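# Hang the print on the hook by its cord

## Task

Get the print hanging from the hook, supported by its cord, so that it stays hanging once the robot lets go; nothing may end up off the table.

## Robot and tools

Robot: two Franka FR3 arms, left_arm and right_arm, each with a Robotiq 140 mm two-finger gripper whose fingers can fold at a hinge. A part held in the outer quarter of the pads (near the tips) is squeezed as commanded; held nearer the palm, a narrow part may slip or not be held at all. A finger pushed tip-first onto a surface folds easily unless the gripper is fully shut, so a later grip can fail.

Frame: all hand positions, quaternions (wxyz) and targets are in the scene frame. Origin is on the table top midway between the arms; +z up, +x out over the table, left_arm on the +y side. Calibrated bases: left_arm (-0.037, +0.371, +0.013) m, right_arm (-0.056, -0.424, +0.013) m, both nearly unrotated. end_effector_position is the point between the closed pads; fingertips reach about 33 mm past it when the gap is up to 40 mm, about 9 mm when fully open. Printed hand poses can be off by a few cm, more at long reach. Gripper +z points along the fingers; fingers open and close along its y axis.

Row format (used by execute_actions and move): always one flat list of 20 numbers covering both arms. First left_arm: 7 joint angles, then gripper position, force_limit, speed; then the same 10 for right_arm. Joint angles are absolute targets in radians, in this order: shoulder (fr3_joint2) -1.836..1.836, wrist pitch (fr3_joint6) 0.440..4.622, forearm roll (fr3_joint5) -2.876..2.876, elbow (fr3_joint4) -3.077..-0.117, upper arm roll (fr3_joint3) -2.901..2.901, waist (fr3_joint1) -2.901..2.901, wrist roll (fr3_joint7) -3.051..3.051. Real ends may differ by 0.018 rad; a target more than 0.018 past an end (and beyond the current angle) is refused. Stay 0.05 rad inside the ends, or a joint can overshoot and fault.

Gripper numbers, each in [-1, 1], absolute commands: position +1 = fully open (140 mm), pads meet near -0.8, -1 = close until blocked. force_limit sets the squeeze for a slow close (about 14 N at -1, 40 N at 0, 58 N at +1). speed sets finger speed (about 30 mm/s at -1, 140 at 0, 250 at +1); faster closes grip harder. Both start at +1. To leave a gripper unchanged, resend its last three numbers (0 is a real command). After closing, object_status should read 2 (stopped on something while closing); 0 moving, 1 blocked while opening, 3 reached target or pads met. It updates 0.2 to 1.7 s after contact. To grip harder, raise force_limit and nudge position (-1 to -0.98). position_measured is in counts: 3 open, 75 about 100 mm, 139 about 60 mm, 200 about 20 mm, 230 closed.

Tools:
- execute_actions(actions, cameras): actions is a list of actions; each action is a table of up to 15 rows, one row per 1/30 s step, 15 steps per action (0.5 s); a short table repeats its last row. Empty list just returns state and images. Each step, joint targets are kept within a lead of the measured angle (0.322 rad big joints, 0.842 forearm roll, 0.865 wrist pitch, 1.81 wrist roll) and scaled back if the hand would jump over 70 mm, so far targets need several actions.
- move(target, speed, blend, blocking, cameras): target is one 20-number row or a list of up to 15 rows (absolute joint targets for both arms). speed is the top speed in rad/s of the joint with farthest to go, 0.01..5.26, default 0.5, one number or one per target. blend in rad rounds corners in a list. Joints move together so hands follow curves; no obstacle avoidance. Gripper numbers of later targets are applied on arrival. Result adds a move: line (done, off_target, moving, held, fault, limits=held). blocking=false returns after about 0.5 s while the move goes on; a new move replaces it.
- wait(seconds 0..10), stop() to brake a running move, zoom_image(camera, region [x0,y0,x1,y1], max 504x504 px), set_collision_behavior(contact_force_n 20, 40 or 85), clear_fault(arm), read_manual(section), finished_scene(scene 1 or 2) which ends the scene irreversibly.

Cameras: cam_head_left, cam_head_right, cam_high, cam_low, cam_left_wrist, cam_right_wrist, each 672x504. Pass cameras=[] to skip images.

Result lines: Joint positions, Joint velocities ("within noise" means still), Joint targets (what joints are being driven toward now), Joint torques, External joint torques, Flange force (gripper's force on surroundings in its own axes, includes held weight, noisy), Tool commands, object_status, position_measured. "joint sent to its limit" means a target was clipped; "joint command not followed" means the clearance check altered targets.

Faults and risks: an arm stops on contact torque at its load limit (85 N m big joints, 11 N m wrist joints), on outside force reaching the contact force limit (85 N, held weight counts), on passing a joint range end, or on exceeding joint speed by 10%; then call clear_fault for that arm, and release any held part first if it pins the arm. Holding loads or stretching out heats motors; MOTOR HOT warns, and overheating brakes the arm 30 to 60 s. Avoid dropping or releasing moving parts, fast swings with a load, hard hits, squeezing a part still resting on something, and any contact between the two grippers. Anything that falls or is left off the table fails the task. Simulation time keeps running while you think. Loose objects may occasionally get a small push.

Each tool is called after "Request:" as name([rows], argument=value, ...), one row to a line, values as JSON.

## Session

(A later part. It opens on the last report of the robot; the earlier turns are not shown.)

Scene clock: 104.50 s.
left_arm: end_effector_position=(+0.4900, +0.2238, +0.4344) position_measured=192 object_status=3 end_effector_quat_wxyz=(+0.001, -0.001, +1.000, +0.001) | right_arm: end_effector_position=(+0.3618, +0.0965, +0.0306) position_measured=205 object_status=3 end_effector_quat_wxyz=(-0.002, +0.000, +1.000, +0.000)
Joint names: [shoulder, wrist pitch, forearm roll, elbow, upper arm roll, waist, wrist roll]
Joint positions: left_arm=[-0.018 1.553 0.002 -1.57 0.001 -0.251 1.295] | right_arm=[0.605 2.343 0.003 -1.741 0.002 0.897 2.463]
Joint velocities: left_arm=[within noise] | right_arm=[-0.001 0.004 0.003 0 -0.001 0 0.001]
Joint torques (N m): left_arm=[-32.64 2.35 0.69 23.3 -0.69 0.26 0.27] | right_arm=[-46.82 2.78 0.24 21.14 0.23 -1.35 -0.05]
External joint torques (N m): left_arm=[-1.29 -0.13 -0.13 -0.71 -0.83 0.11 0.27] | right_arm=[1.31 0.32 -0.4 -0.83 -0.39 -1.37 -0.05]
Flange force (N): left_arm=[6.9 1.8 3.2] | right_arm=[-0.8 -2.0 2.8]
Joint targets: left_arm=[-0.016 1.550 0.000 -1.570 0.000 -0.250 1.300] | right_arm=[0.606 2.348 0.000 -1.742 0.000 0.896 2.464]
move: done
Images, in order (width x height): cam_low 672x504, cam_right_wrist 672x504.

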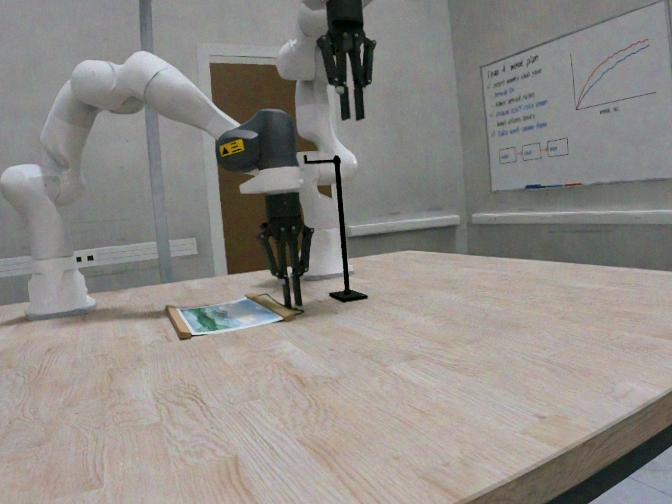

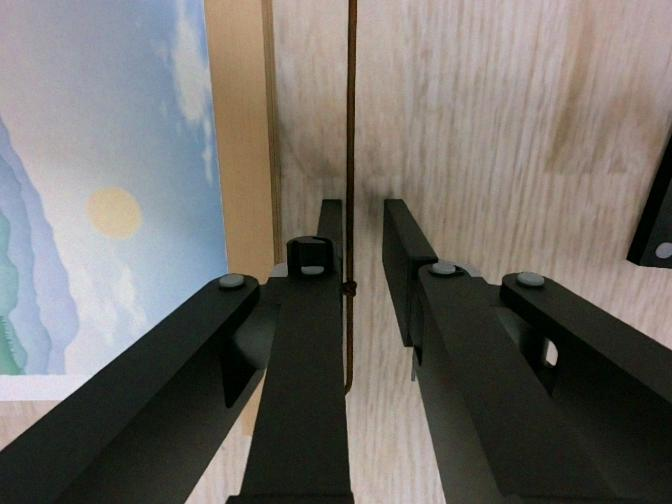

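Request:
move(target=[-0.0162,1.55,0,-1.57,0,-0.25,1.3,-0.5,-1,0,0.6138,2.3554,0,-1.7416,0,0.896,2.464,-0.6,-1,0], speed=0.03, cameras=["cam_low"])

Request:
zoom_image(camera="cam_low", region=[220, 220, 340, 340])

Request:
move(target=[-0.0162,1.55,0,-1.57,0,-0.25,1.3,-0.5,-1,0,0.6208,2.3624,0,-1.7416,0,0.896,2.464,-0.6,-1,0], speed=0.03, cameras=["cam_low","cam_right_wrist"])

Request:
zoom_image(camera="cam_low", region=[220, 220, 340, 340])

Scene clock: 111.07 s.
left_arm: end_effector_position=(+0.4900, +0.2237, +0.4344) position_measured=192 object_status=3 end_effector_quat_wxyz=(+0.001, -0.001, +1.000, +0.001) | right_arm: end_effector_position=(+0.3618, +0.0965, +0.0260) position_measured=205 object_status=3 end_effector_quat_wxyz=(-0.002, +0.000, +1.000, +0.000)
Joint names: [shoulder, wrist pitch, forearm roll, elbow, upper arm roll, waist, wrist roll]
Joint positions: left_arm=[-0.018 1.553 0.002 -1.57 0.001 -0.251 1.295] | right_arm=[0.613 2.351 0.003 -1.741 0.002 0.897 2.463]
Joint velocities: left_arm=[within noise] | right_arm=[0 0.005 -0.001 0 0 0.001 -0.001]
Joint torques (N m): left_arm=[-32.64 2.35 0.68 23.29 -0.69 0.24 0.31] | right_arm=[-46.88 2.76 0.24 21.15 0.19 -1.24 -0.15]
External joint torques (N m): left_arm=[-1.41 -0.13 -0.13 -0.7 -0.79 0.13 0.31] | right_arm=[1.14 0.31 -0.4 -0.62 -0.41 -1.23 -0.15]
Flange force (N): left_arm=[7.2 2.0 3.2] | right_arm=[-1.1 -1.5 2.5]
Joint targets: left_arm=[-0.016 1.550 0.000 -1.570 0.000 -0.250 1.300] | right_arm=[0.614 2.355 0.000 -1.742 0.000 0.896 2.464]
move: done
Images, in order (width x height): cam_low 672x504.

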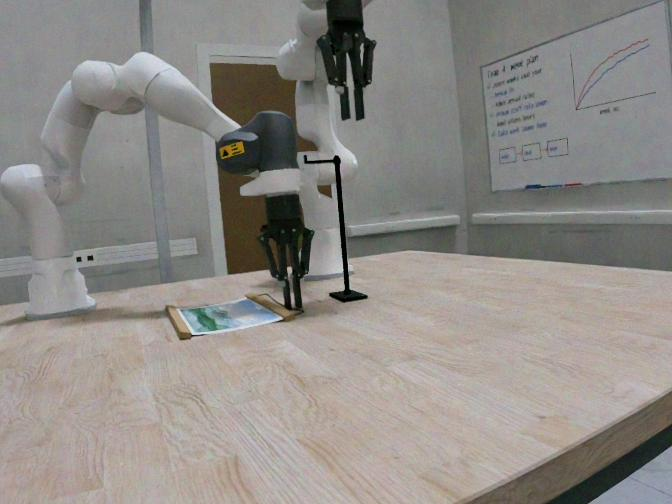

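Scaled by 4.200 from the camera's 672x504 image, which has a finer 960x720 frame.

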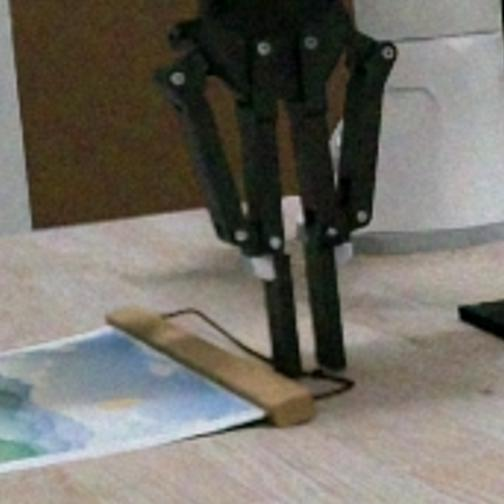

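Scene clock: 111.77 s.
left_arm: end_effector_position=(+0.4900, +0.2237, +0.4344) position_measured=192 object_status=3 end_effector_quat_wxyz=(+0.001, -0.001, +1.000, +0.001) | right_arm: end_effector_position=(+0.3618, +0.0965, +0.0231) position_measured=205 object_status=3 end_effector_quat_wxyz=(-0.002, +0.000, +1.000, +0.000)
Joint names: [shoulder, wrist pitch, forearm roll, elbow, upper arm roll, waist, wrist roll]
Joint positions: left_arm=[-0.018 1.553 0.002 -1.57 0.001 -0.251 1.295] | right_arm=[0.618 2.356 0.003 -1.741 0.002 0.897 2.463]
Joint velocities: within noise
Joint torques (N m): left_arm=[-32.63 2.35 0.69 23.3 -0.68 0.26 0.26] | right_arm=[-45.73 3.18 0.24 20.96 0.08 -1.32 -0.07]
External joint torques (N m): left_arm=[-1.44 -0.13 -0.1 -0.65 -0.61 0.3 0.26] | right_arm=[2.36 0.74 -0.4 -0.76 -0.58 -1.36 -0.07]
Flange force (N): left_arm=[7.0 2.1 3.1] | right_arm=[-2.3 -0.2 5.3]
Joint targets: left_arm=[-0.016 1.550 0.000 -1.570 0.000 -0.250 1.300] | right_arm=[0.621 2.362 0.000 -1.742 0.000 0.896 2.464]
move: done
Images, in order (width x height): cam_low 672x504, cam_right_wrist 672x504.

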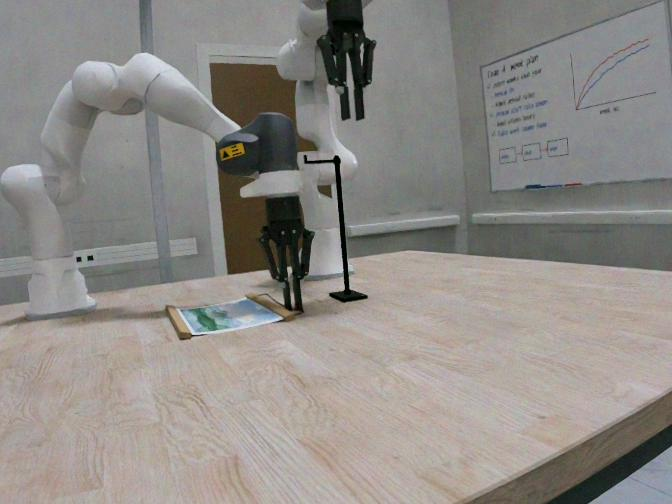

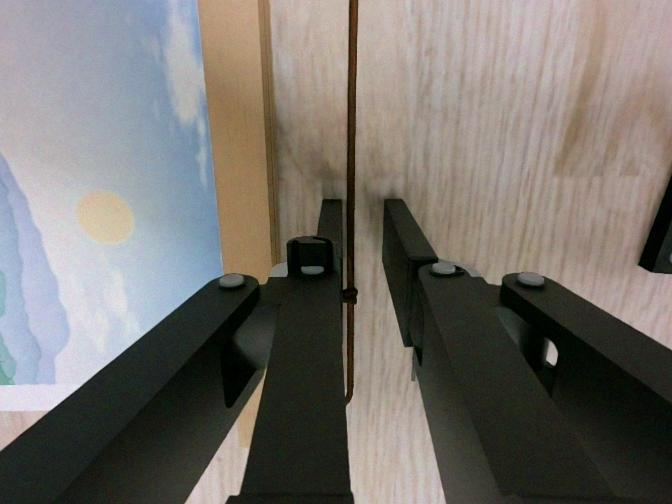

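Scaled by 4.200 from the camera's 672x504 image, which has a finer 960x720 frame.

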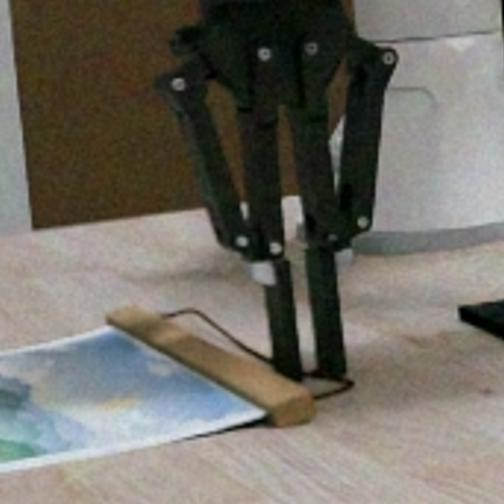

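Request:
move([
  [-0.0162,1.55,0,-1.57,0,-0.25,1.3,-0.5,-1,0,0.619,2.3606,0,-1.7416,0,0.896,2.464,-0.6,-1,0],
  [-0.0162,1.55,0,-1.57,0,-0.25,1.3,-0.5,-1,0,0.619,2.3606,0,-1.7416,0,0.896,2.464,-1,0.5,-1],
], speed=0.05, cameras=["cam_low","cam_right_wrist"])

Request:
zoom_image(camera="cam_right_wrist", region=[230, 100, 450, 320])

Scene clock: 117.63 s.
left_arm: end_effector_position=(+0.4900, +0.2237, +0.4344) position_measured=192 object_status=3 end_effector_quat_wxyz=(+0.001, -0.001, +1.000, +0.001) | right_arm: end_effector_position=(+0.3631, +0.0926, +0.0230) position_measured=230 object_status=0 end_effector_quat_wxyz=(-0.003, +0.002, +1.000, -0.003)
Joint names: [shoulder, wrist pitch, forearm roll, elbow, upper arm roll, waist, wrist roll]
Joint positions: left_arm=[-0.018 1.553 0.002 -1.57 0.001 -0.251 1.295] | right_arm=[0.616 2.351 0.001 -1.743 -0.001 0.895 2.463]
Joint velocities: within noise
Joint torques (N m): left_arm=[-32.62 2.36 0.69 23.3 -0.7 0.26 0.31] | right_arm=[-44.51 4.41 0.53 21.91 1.45 0.03 -0.08]
External joint torques (N m): left_arm=[-1.32 -0.12 -0.12 -0.67 -0.73 0.21 0.31] | right_arm=[3.46 1.99 -0.1 0.25 0.77 -0.11 -0.08]
Flange force (N): left_arm=[6.7 2.0 3.1] | right_arm=[-4.1 5.0 9.4]
Joint targets: left_arm=[-0.016 1.550 0.000 -1.570 0.000 -0.250 1.300] | right_arm=[0.619 2.361 0.000 -1.742 0.000 0.896 2.464]
move: done
Images, in order (width x height): cam_low 672x504, cam_right_wrist 672x504.

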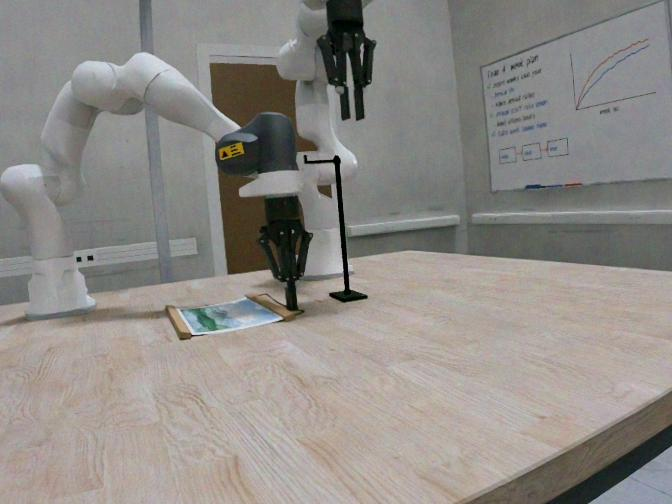

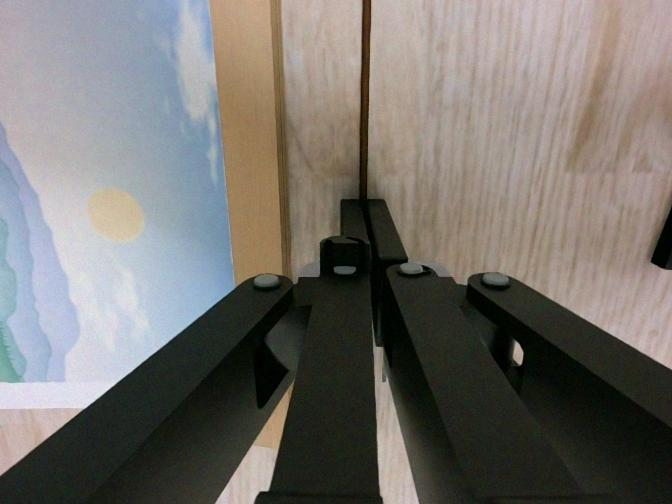

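Scaled by 2.291 from the camera's 672x504 image, which has a finer 960x720 frame.

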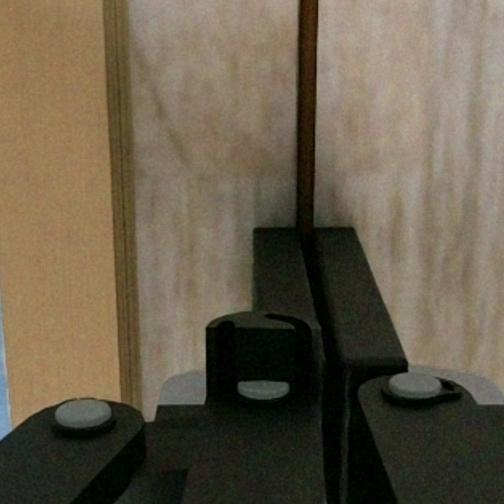

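Request:
move([
  [-0.0162,1.55,0,-1.57,0,-0.25,1.3,-0.5,-1,0,0.54,2.32,0,-1.78,0,0.896,2.464,-1,0.5,-1],
  [-0.0162,1.55,0,-1.57,0,-0.25,1.3,-0.5,-1,0,0.3392,2.2817,0,-1.9425,0,0.832,2.40,-1,0.5,-1],
  [-0.0162,1.55,0,-1.57,0,-0.25,1.3,-0.5,-1,0,0.1331,2.3013,0,-2.1682,0,0.722,2.29,-1,0.5,-1],
], speed=[0.06,0.1,0.1], blend=0.02)

Request:
zoom_image(camera="cam_low", region=[140, 160, 320, 340])

Scene clock: 133.93 s.
left_arm: end_effector_position=(+0.4900, +0.2237, +0.4345) position_measured=192 object_status=3 end_effector_quat_wxyz=(+0.001, -0.001, +1.000, +0.001) | right_arm: end_effector_position=(+0.3599, -0.0607, +0.1337) position_measured=230 object_status=3 end_effector_quat_wxyz=(-0.002, +0.005, +1.000, -0.001)
Joint names: [shoulder, wrist pitch, forearm roll, elbow, upper arm roll, waist, wrist roll]
Joint positions: left_arm=[-0.018 1.553 0.002 -1.57 0.001 -0.251 1.295] | right_arm=[0.136 2.298 0.001 -2.167 -0.001 0.723 2.298]
Joint velocities: left_arm=[within noise] | right_arm=[-0.001 0 0.001 0 0 0 -0.005]
Joint torques (N m): left_arm=[-32.64 2.37 0.7 23.29 -0.68 0.3 0.31] | right_arm=[-34.86 2.73 0.58 21.47 0.01 -1.49 -0.33]
External joint torques (N m): left_arm=[-1.24 -0.11 -0.12 -0.77 -0.76 0.2 0.31] | right_arm=[-0.28 0.32 -0.08 -0.73 -0.03 -1.38 -0.33]
Flange force (N): left_arm=[6.9 2.0 3.4] | right_arm=[1.4 -4.0 1.0]
Joint targets: left_arm=[-0.016 1.550 0.000 -1.570 0.000 -0.250 1.300] | right_arm=[0.133 2.301 0.000 -2.168 0.000 0.722 2.290]
move: done

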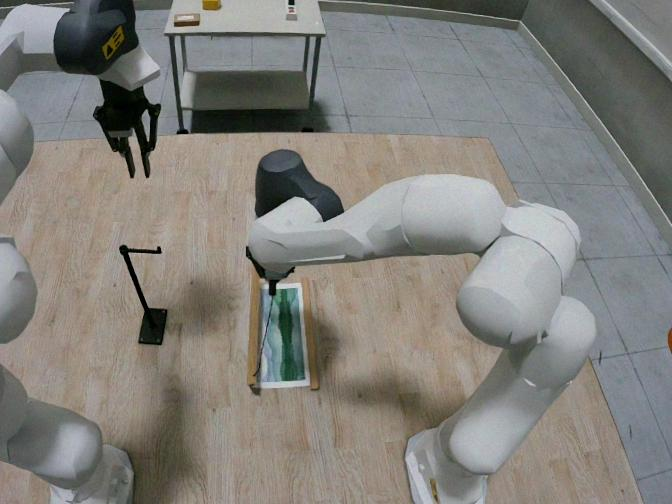

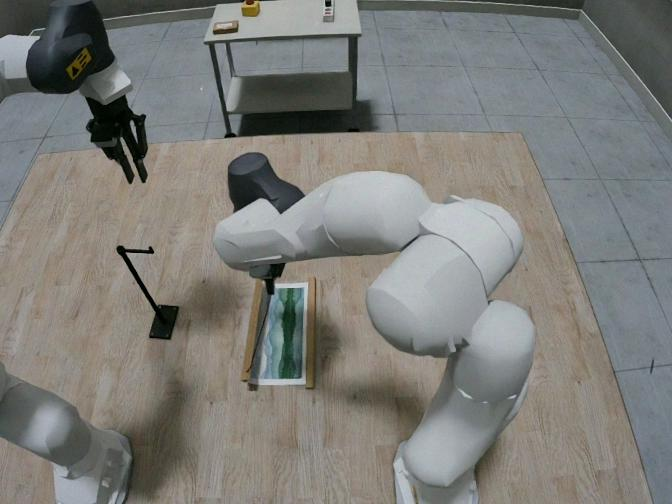

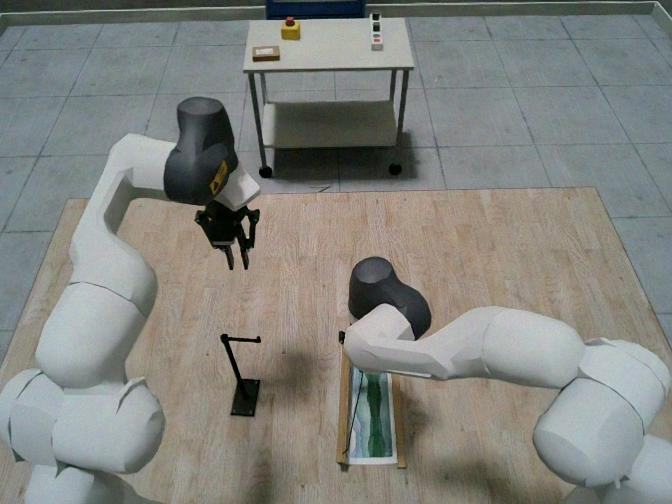

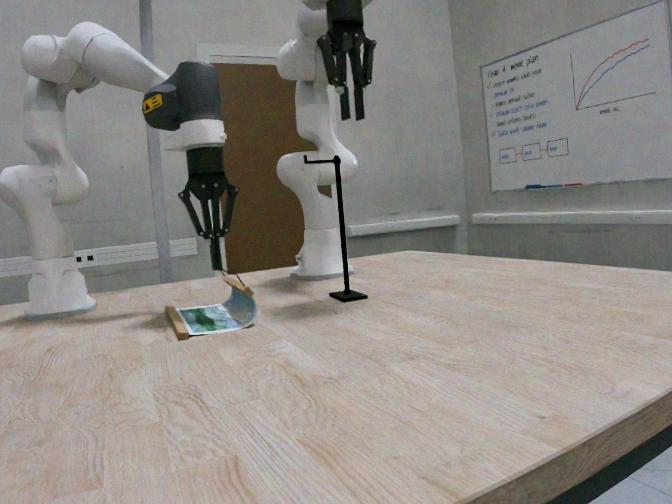

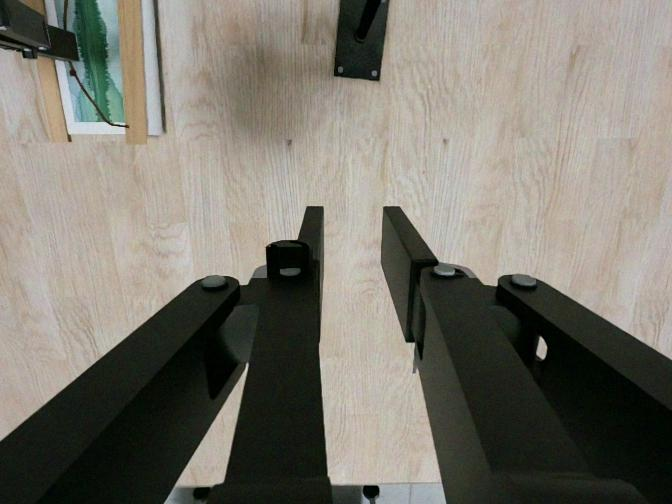

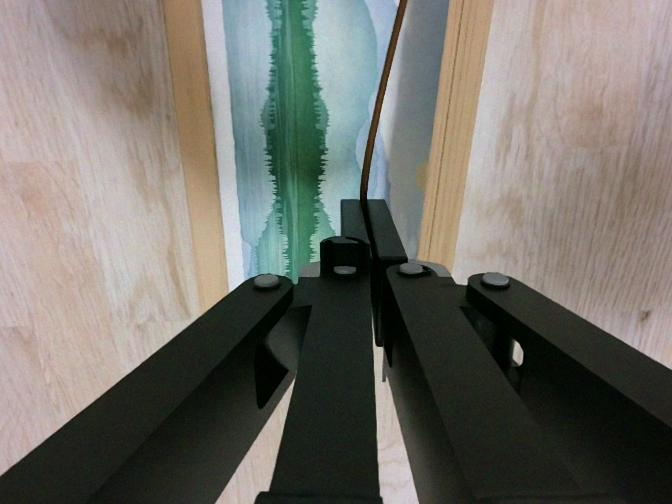

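Scaled by 2.800 from the camera's 672x504 image, which has a finer 960x720 frame.

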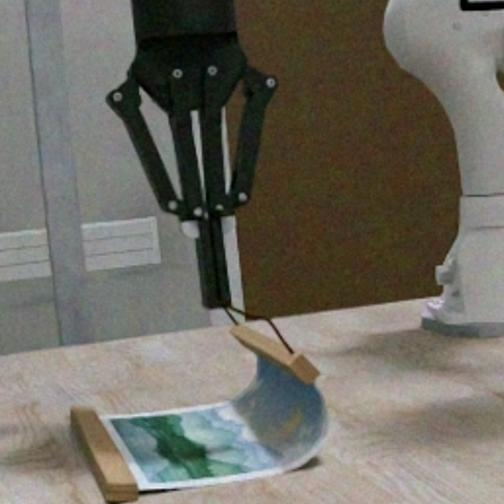

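Request:
move([
  [-0.4828,1.5923,0,-2.0751,0,-0.25,1.25,-0.5,-1,0,0.1331,2.3013,0,-2.1682,0,0.722,2.29,-1,0.5,-1],
  [-0.4828,1.5923,0,-2.0751,0,-0.855,0.94,-0.5,-1,0,0.1331,2.3013,0,-2.1682,0,0.722,2.29,-1,0.5,-1],
  [-0.4121,2.1745,0,-2.5866,0,-0.855,0.94,-0.5,-1,0,0.1331,2.3013,0,-2.1682,0,0.722,2.29,-1,0.5,-1],
], speed=[0.5,0.5,0.4], blend=0.03, cameras=[])

Request:
move(target=[-0.2861,3.386,0,-2.974,0,-0.855,0.94,-0.5,-1,0,0.1331,2.3013,0,-2.1682,0,0.722,2.29,-1,0.5,-1], speed=0.4)

Request:
zoom_image(camera="cam_low", region=[140, 160, 320, 340])

Scene clock: 159.03 s.
left_arm: end_effector_position=(+0.2202, +0.0620, +0.3827) position_measured=192 object_status=3 end_effector_quat_wxyz=(-0.007, +0.138, +0.990, +0.008) | right_arm: end_effector_position=(+0.3599, -0.0607, +0.1337) position_measured=230 object_status=3 end_effector_quat_wxyz=(-0.002, +0.004, +1.000, -0.001)
Joint names: [shoulder, wrist pitch, forearm roll, elbow, upper arm roll, waist, wrist roll]
Joint positions: left_arm=[-0.473 1.665 0.002 -2.158 -0.001 -0.853 0.97] | right_arm=[0.135 2.298 0.001 -2.167 -0.001 0.723 2.296]
Joint velocities: within noise
Joint torques (N m): left_arm=[-17.34 2.19 0.8 24.1 -0.86 -0.09 0.15] | right_arm=[-34.68 2.67 0.59 21.68 0.05 -1.39 -0.39]
External joint torques (N m): left_arm=[-1.57 -0.27 0.03 -0.54 -0.41 -0.04 0.15] | right_arm=[0 0.24 -0.07 -0.59 -0.11 -1.43 -0.39]
Flange force (N): left_arm=[5.4 3.3 1.4] | right_arm=[0.3 -3.3 1.1]
Joint targets: left_arm=[-0.474 1.661 0.002 -2.158 -0.001 -0.853 0.972] | right_arm=[0.133 2.301 0.000 -2.168 0.000 0.722 2.290]
move: held (left_arm; a check stopped the path); path passed 2 of 3 targets; limits=held; left_arm: the wrist pitch is farthest, 0.509 rad from its target
joint command not followed: on one or more control steps a check withheld the commanded joint targets of the left arm, and it was not sent them on those steps.
cause: the commanded joint targets, or the way to them, would bring a part of the robot too close to another arm (this arm's gripper and a part of the right arm just beyond the forearm roll).
No camera images: "cameras" was empty.

Scene clock: 159.63 s.
left_arm: end_effector_position=(+0.2227, +0.0590, +0.3751) position_measured=192 object_status=3 end_effector_quat_wxyz=(-0.004, +0.138, +0.990, +0.005) | right_arm: end_effector_position=(+0.3599, -0.0607, +0.1337) position_measured=230 object_status=3 end_effector_quat_wxyz=(-0.002, +0.004, +1.000, -0.001)
Joint names: [shoulder, wrist pitch, forearm roll, elbow, upper arm roll, waist, wrist roll]
Joint positions: left_arm=[-0.47 1.694 0.002 -2.177 -0.001 -0.853 0.97] | right_arm=[0.135 2.298 0.001 -2.167 -0.001 0.723 2.296]
Joint velocities: within noise
Joint torques (N m): left_arm=[-17.77 2.27 0.8 24.33 -0.78 -0.09 0.06] | right_arm=[-34.66 2.67 0.57 21.69 0.03 -1.42 -0.39]
External joint torques (N m): left_arm=[-1.89 -0.19 0.03 -0.37 -0.41 -0.1 0.06] | right_arm=[-0.05 0.24 -0.09 -0.55 -0.06 -1.38 -0.39]
Flange force (N): left_arm=[5.9 3.4 1.1] | right_arm=[0.3 -3.3 1.0]
Joint targets: left_arm=[-0.471 1.690 0.002 -2.176 -0.001 -0.853 0.970] | right_arm=[0.133 2.301 0.000 -2.168 0.000 0.722 2.290]
move: held (left_arm; a check stopped the path); limits=held; left_arm: the wrist pitch is farthest, 1.692 rad from its target
joint command not followed: on one or more control steps a check withheld the commanded joint targets of the left arm, and it was not sent them on those steps.
cause: the commanded joint targets, or the way to them, would bring a part of the robot too close to another arm (this arm's gripper and a part of the right arm just beyond the forearm roll).

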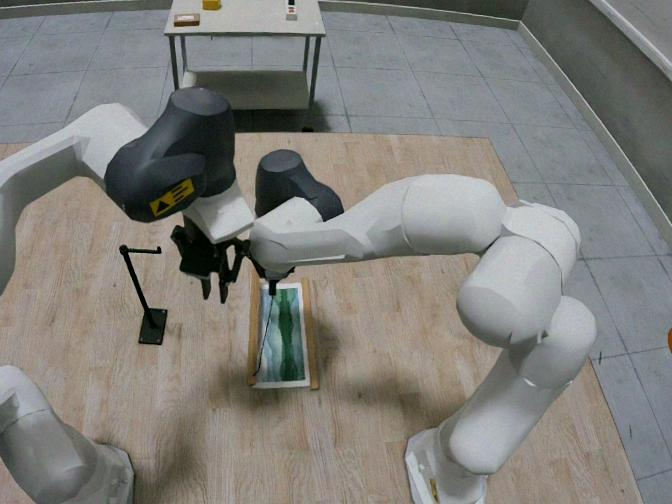

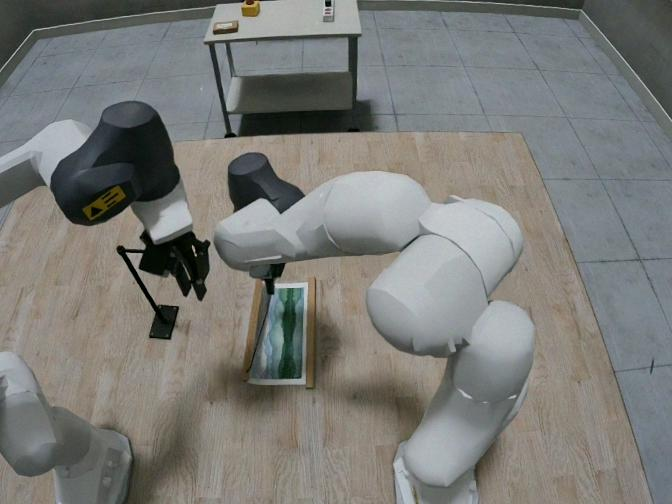

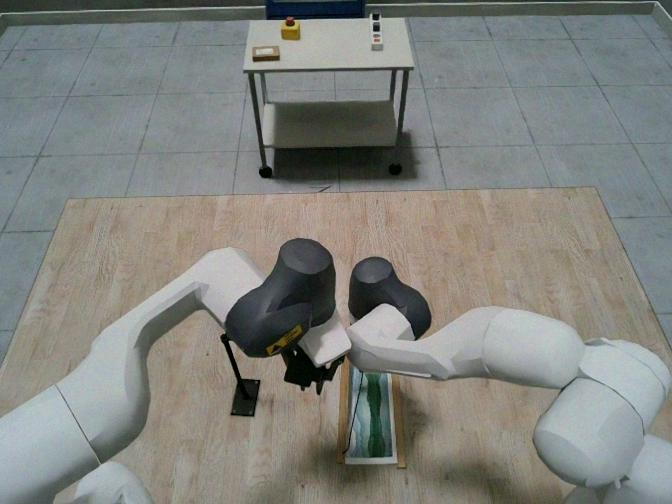

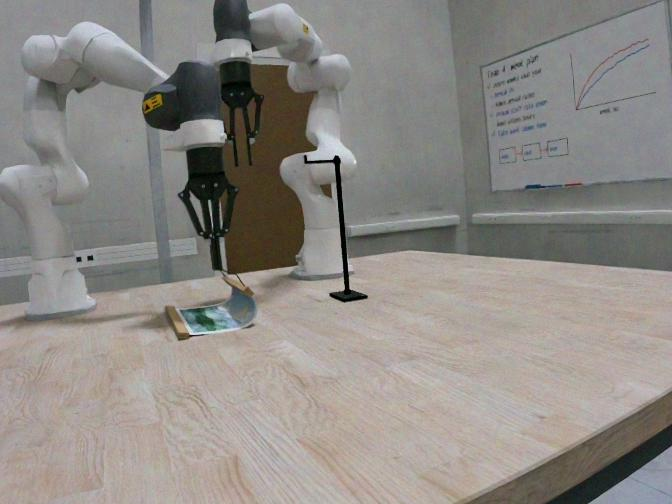

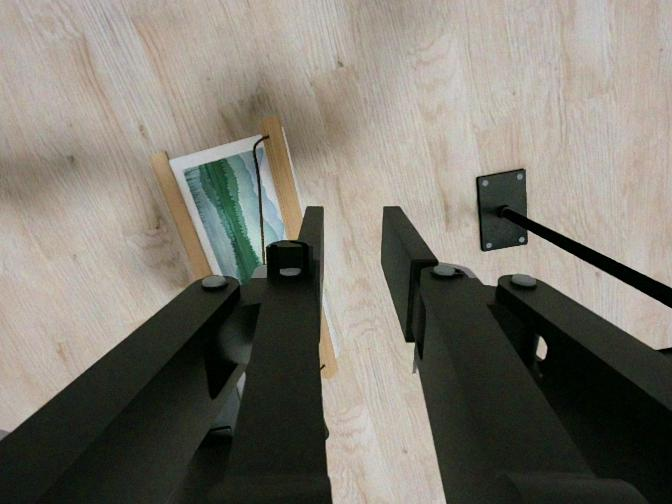

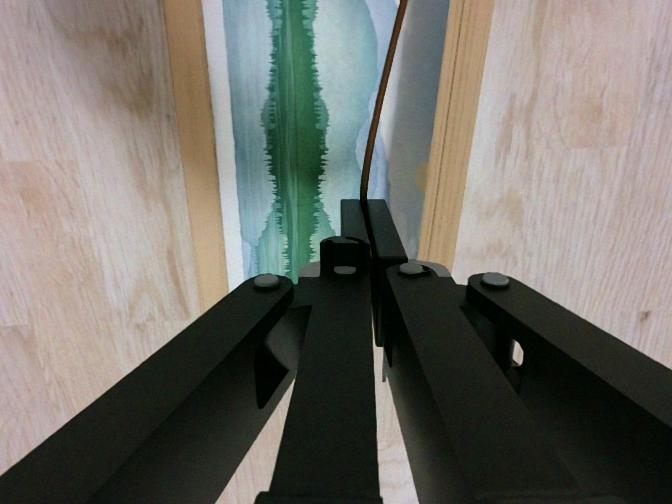

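Scaled by 2.800 from the camera's 672x504 image, which has a finer 960x720 frame.

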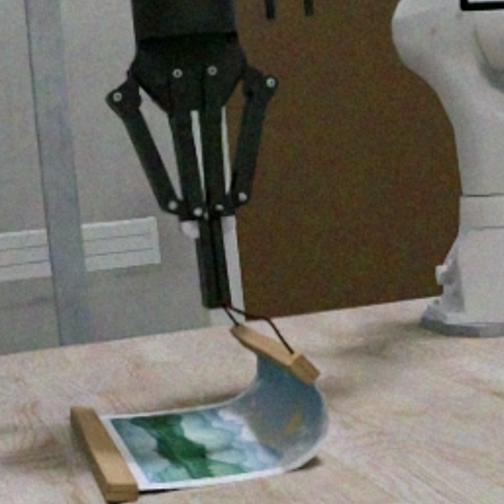

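Request:
move([
  [-0.47,1.69,0,-2.176,0,-0.72,0.97,-0.5,-1,0,0.1331,2.3013,0,-2.1682,0,0.722,2.29,-1,0.5,-1],
  [-0.5,2.17,0,-2.66,0,-0.72,0.97,-0.5,-1,0,0.1331,2.3013,0,-2.1682,0,0.722,2.29,-1,0.5,-1],
  [-0.2861,3.386,0,-2.974,0,-0.75,0.97,-0.5,-1,0,0.1331,2.3013,0,-2.1682,0,0.722,2.29,-1,0.5,-1],
  [-0.2861,3.386,0,-2.974,0,-0.855,0.94,-0.5,-1,0,0.1331,2.3013,0,-2.1682,0,0.722,2.29,-1,0.5,-1],
], speed=[0.3,0.4,0.4,0.3])

Request:
zoom_image(camera="cam_low", region=[140, 160, 320, 340])

Scene clock: 171.70 s.
left_arm: end_effector_position=(+0.2856, -0.0172, +0.1764) position_measured=192 object_status=3 end_effector_quat_wxyz=(+0.250, +0.119, +0.932, -0.233) | right_arm: end_effector_position=(+0.3599, -0.0607, +0.1337) position_measured=230 object_status=3 end_effector_quat_wxyz=(-0.002, +0.004, +1.000, -0.001)
Joint names: [shoulder, wrist pitch, forearm roll, elbow, upper arm roll, waist, wrist roll]
Joint positions: left_arm=[-0.288 3.382 0.002 -2.973 0 -0.853 0.947] | right_arm=[0.135 2.298 0.001 -2.168 -0.001 0.723 2.296]
Joint velocities: left_arm=[-0.001 0 -0.001 0 0 0 -0.006] | right_arm=[within noise]
Joint torques (N m): left_arm=[-16.47 3.76 0.35 17.24 -0.56 -0.56 -0.21] | right_arm=[-34.6 2.64 0.57 21.78 0.03 -1.47 -0.43]
External joint torques (N m): left_arm=[-0.31 0.16 0.02 -1.29 -0.36 -0.6 -0.16] | right_arm=[0 0.22 -0.08 -0.45 -0.17 -1.54 -0.43]
Flange force (N): left_arm=[3.4 1.5 -3.4] | right_arm=[-0.3 -3.1 0.9]
Joint targets: left_arm=[-0.286 3.386 0.000 -2.974 0.000 -0.855 0.940] | right_arm=[0.133 2.301 0.000 -2.168 0.000 0.722 2.290]
move: done

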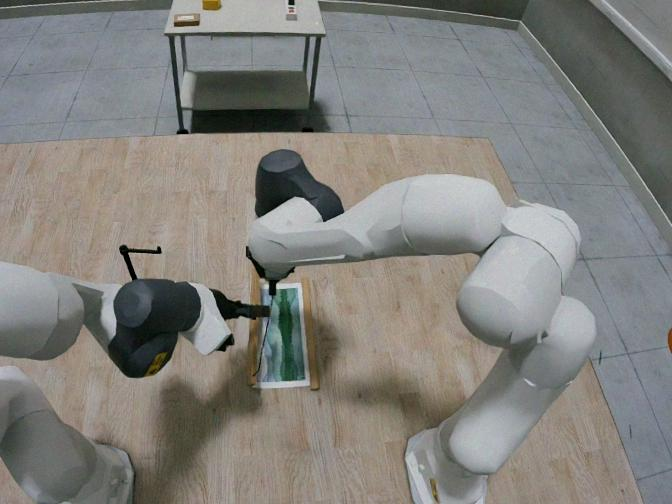

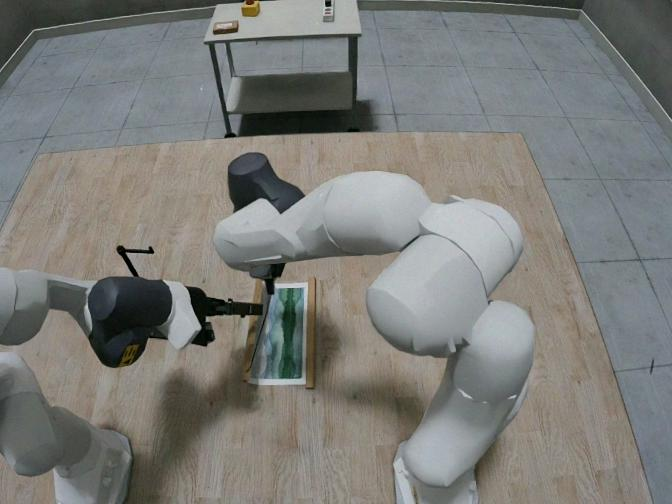

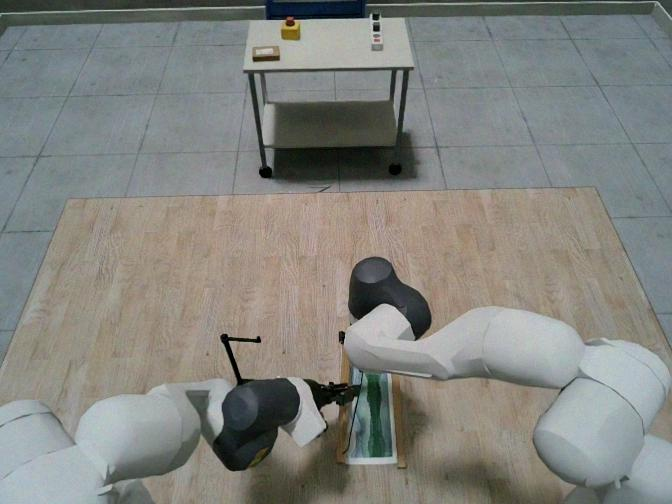

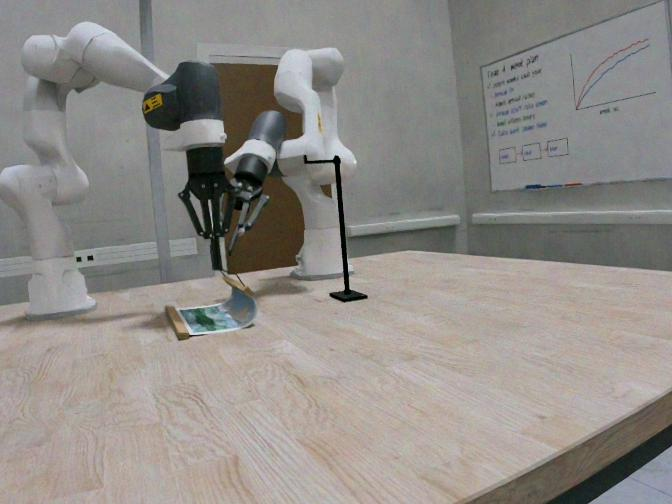

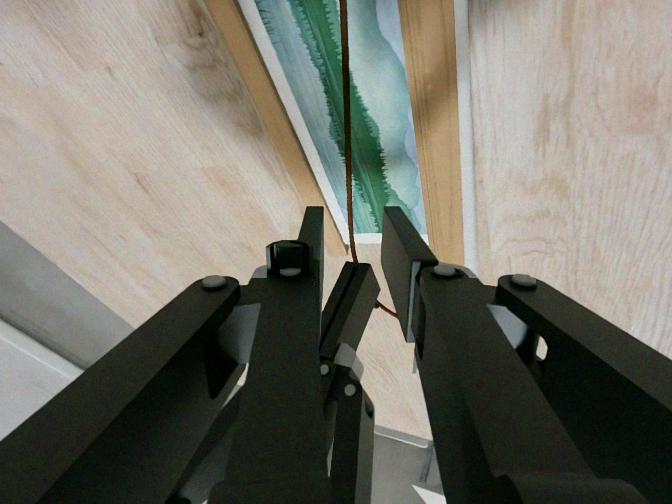

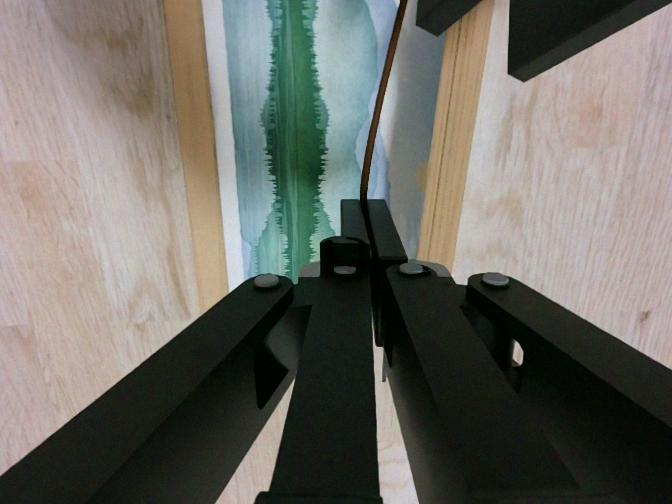

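Scaled by 2.800 from the camera's 672x504 image, which has a finer 960x720 frame.

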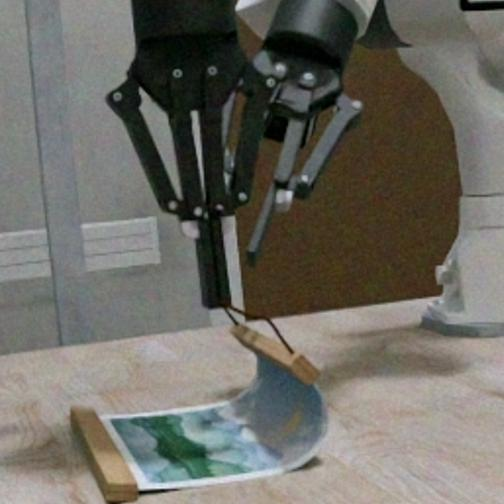

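Request:
move(target=[-0.0354,3.5492,0,-2.8865,0,-0.863,0.94,-0.55,-1,0,0.1331,2.3013,0,-2.1682,0,0.722,2.29,-1,0.5,-1], speed=0.15, cameras=["cam_low","cam_left_wrist","cam_right_wrist"])

Request:
zoom_image(camera="cam_low", region=[180, 210, 280, 310])

Request:
zoom_image(camera="cam_left_wrist", region=[240, 120, 480, 360])

Scene clock: 187.13 s.
left_arm: end_effector_position=(+0.2995, -0.0406, +0.1324) position_measured=199 object_status=3 end_effector_quat_wxyz=(+0.248, +0.122, +0.932, -0.233) | right_arm: end_effector_position=(+0.3599, -0.0607, +0.1337) position_measured=230 object_status=3 end_effector_quat_wxyz=(-0.002, +0.004, +1.000, -0.001)
Joint names: [shoulder, wrist pitch, forearm roll, elbow, upper arm roll, waist, wrist roll]
Joint positions: left_arm=[-0.037 3.545 0.002 -2.887 0 -0.861 0.945] | right_arm=[0.135 2.298 0.001 -2.168 -0.001 0.723 2.296]
Joint velocities: left_arm=[0.001 0.003 0 0 -0.001 0 -0.002] | right_arm=[within noise]
Joint torques (N m): left_arm=[-22.51 3.74 0.24 15.28 -0.36 -0.57 -0.2] | right_arm=[-34.6 2.63 0.57 21.7 0.07 -1.4 -0.38]
External joint torques (N m): left_arm=[-0.26 0.12 0.03 -0.4 -0.36 -0.6 -0.14] | right_arm=[-0.04 0.2 -0.09 -0.52 -0.04 -1.37 -0.38]
Flange force (N): left_arm=[1.7 -0.6 -1.8] | right_arm=[0.2 -3.1 0.9]
Joint targets: left_arm=[-0.035 3.549 0.000 -2.886 0.000 -0.863 0.940] | right_arm=[0.133 2.301 0.000 -2.168 0.000 0.722 2.290]
move: done
Images, in order (width x height): cam_low 672x504, cam_left_wrist 672x504, cam_right_wrist 672x504.

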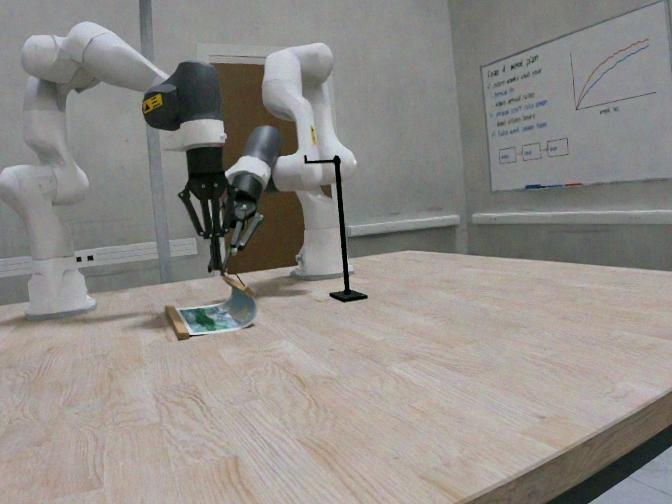

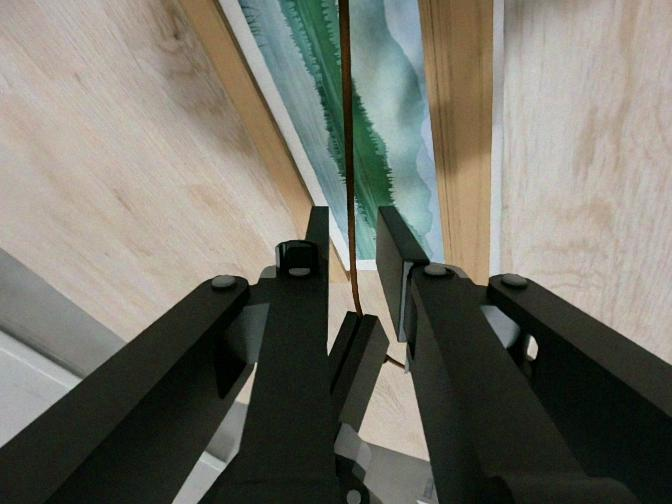

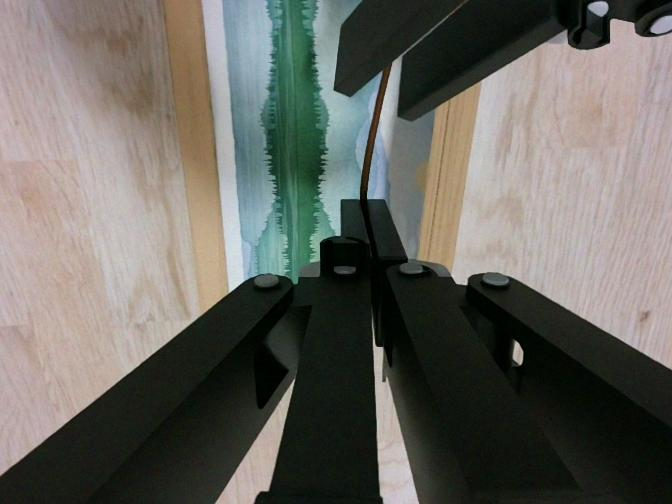

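Scaled by 5.040 from the camera's 672x504 image, which has a finer 960x720 frame.

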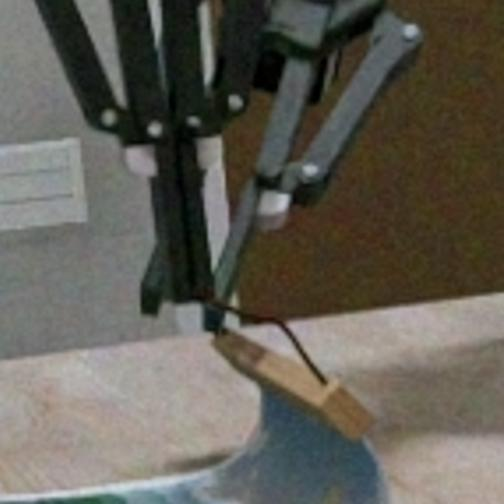

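Scaled by 2.100 from the camera's 672x504 image, which has a finer 960x720 frame.

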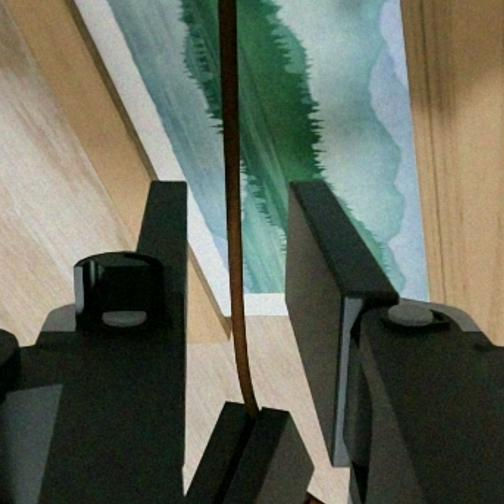

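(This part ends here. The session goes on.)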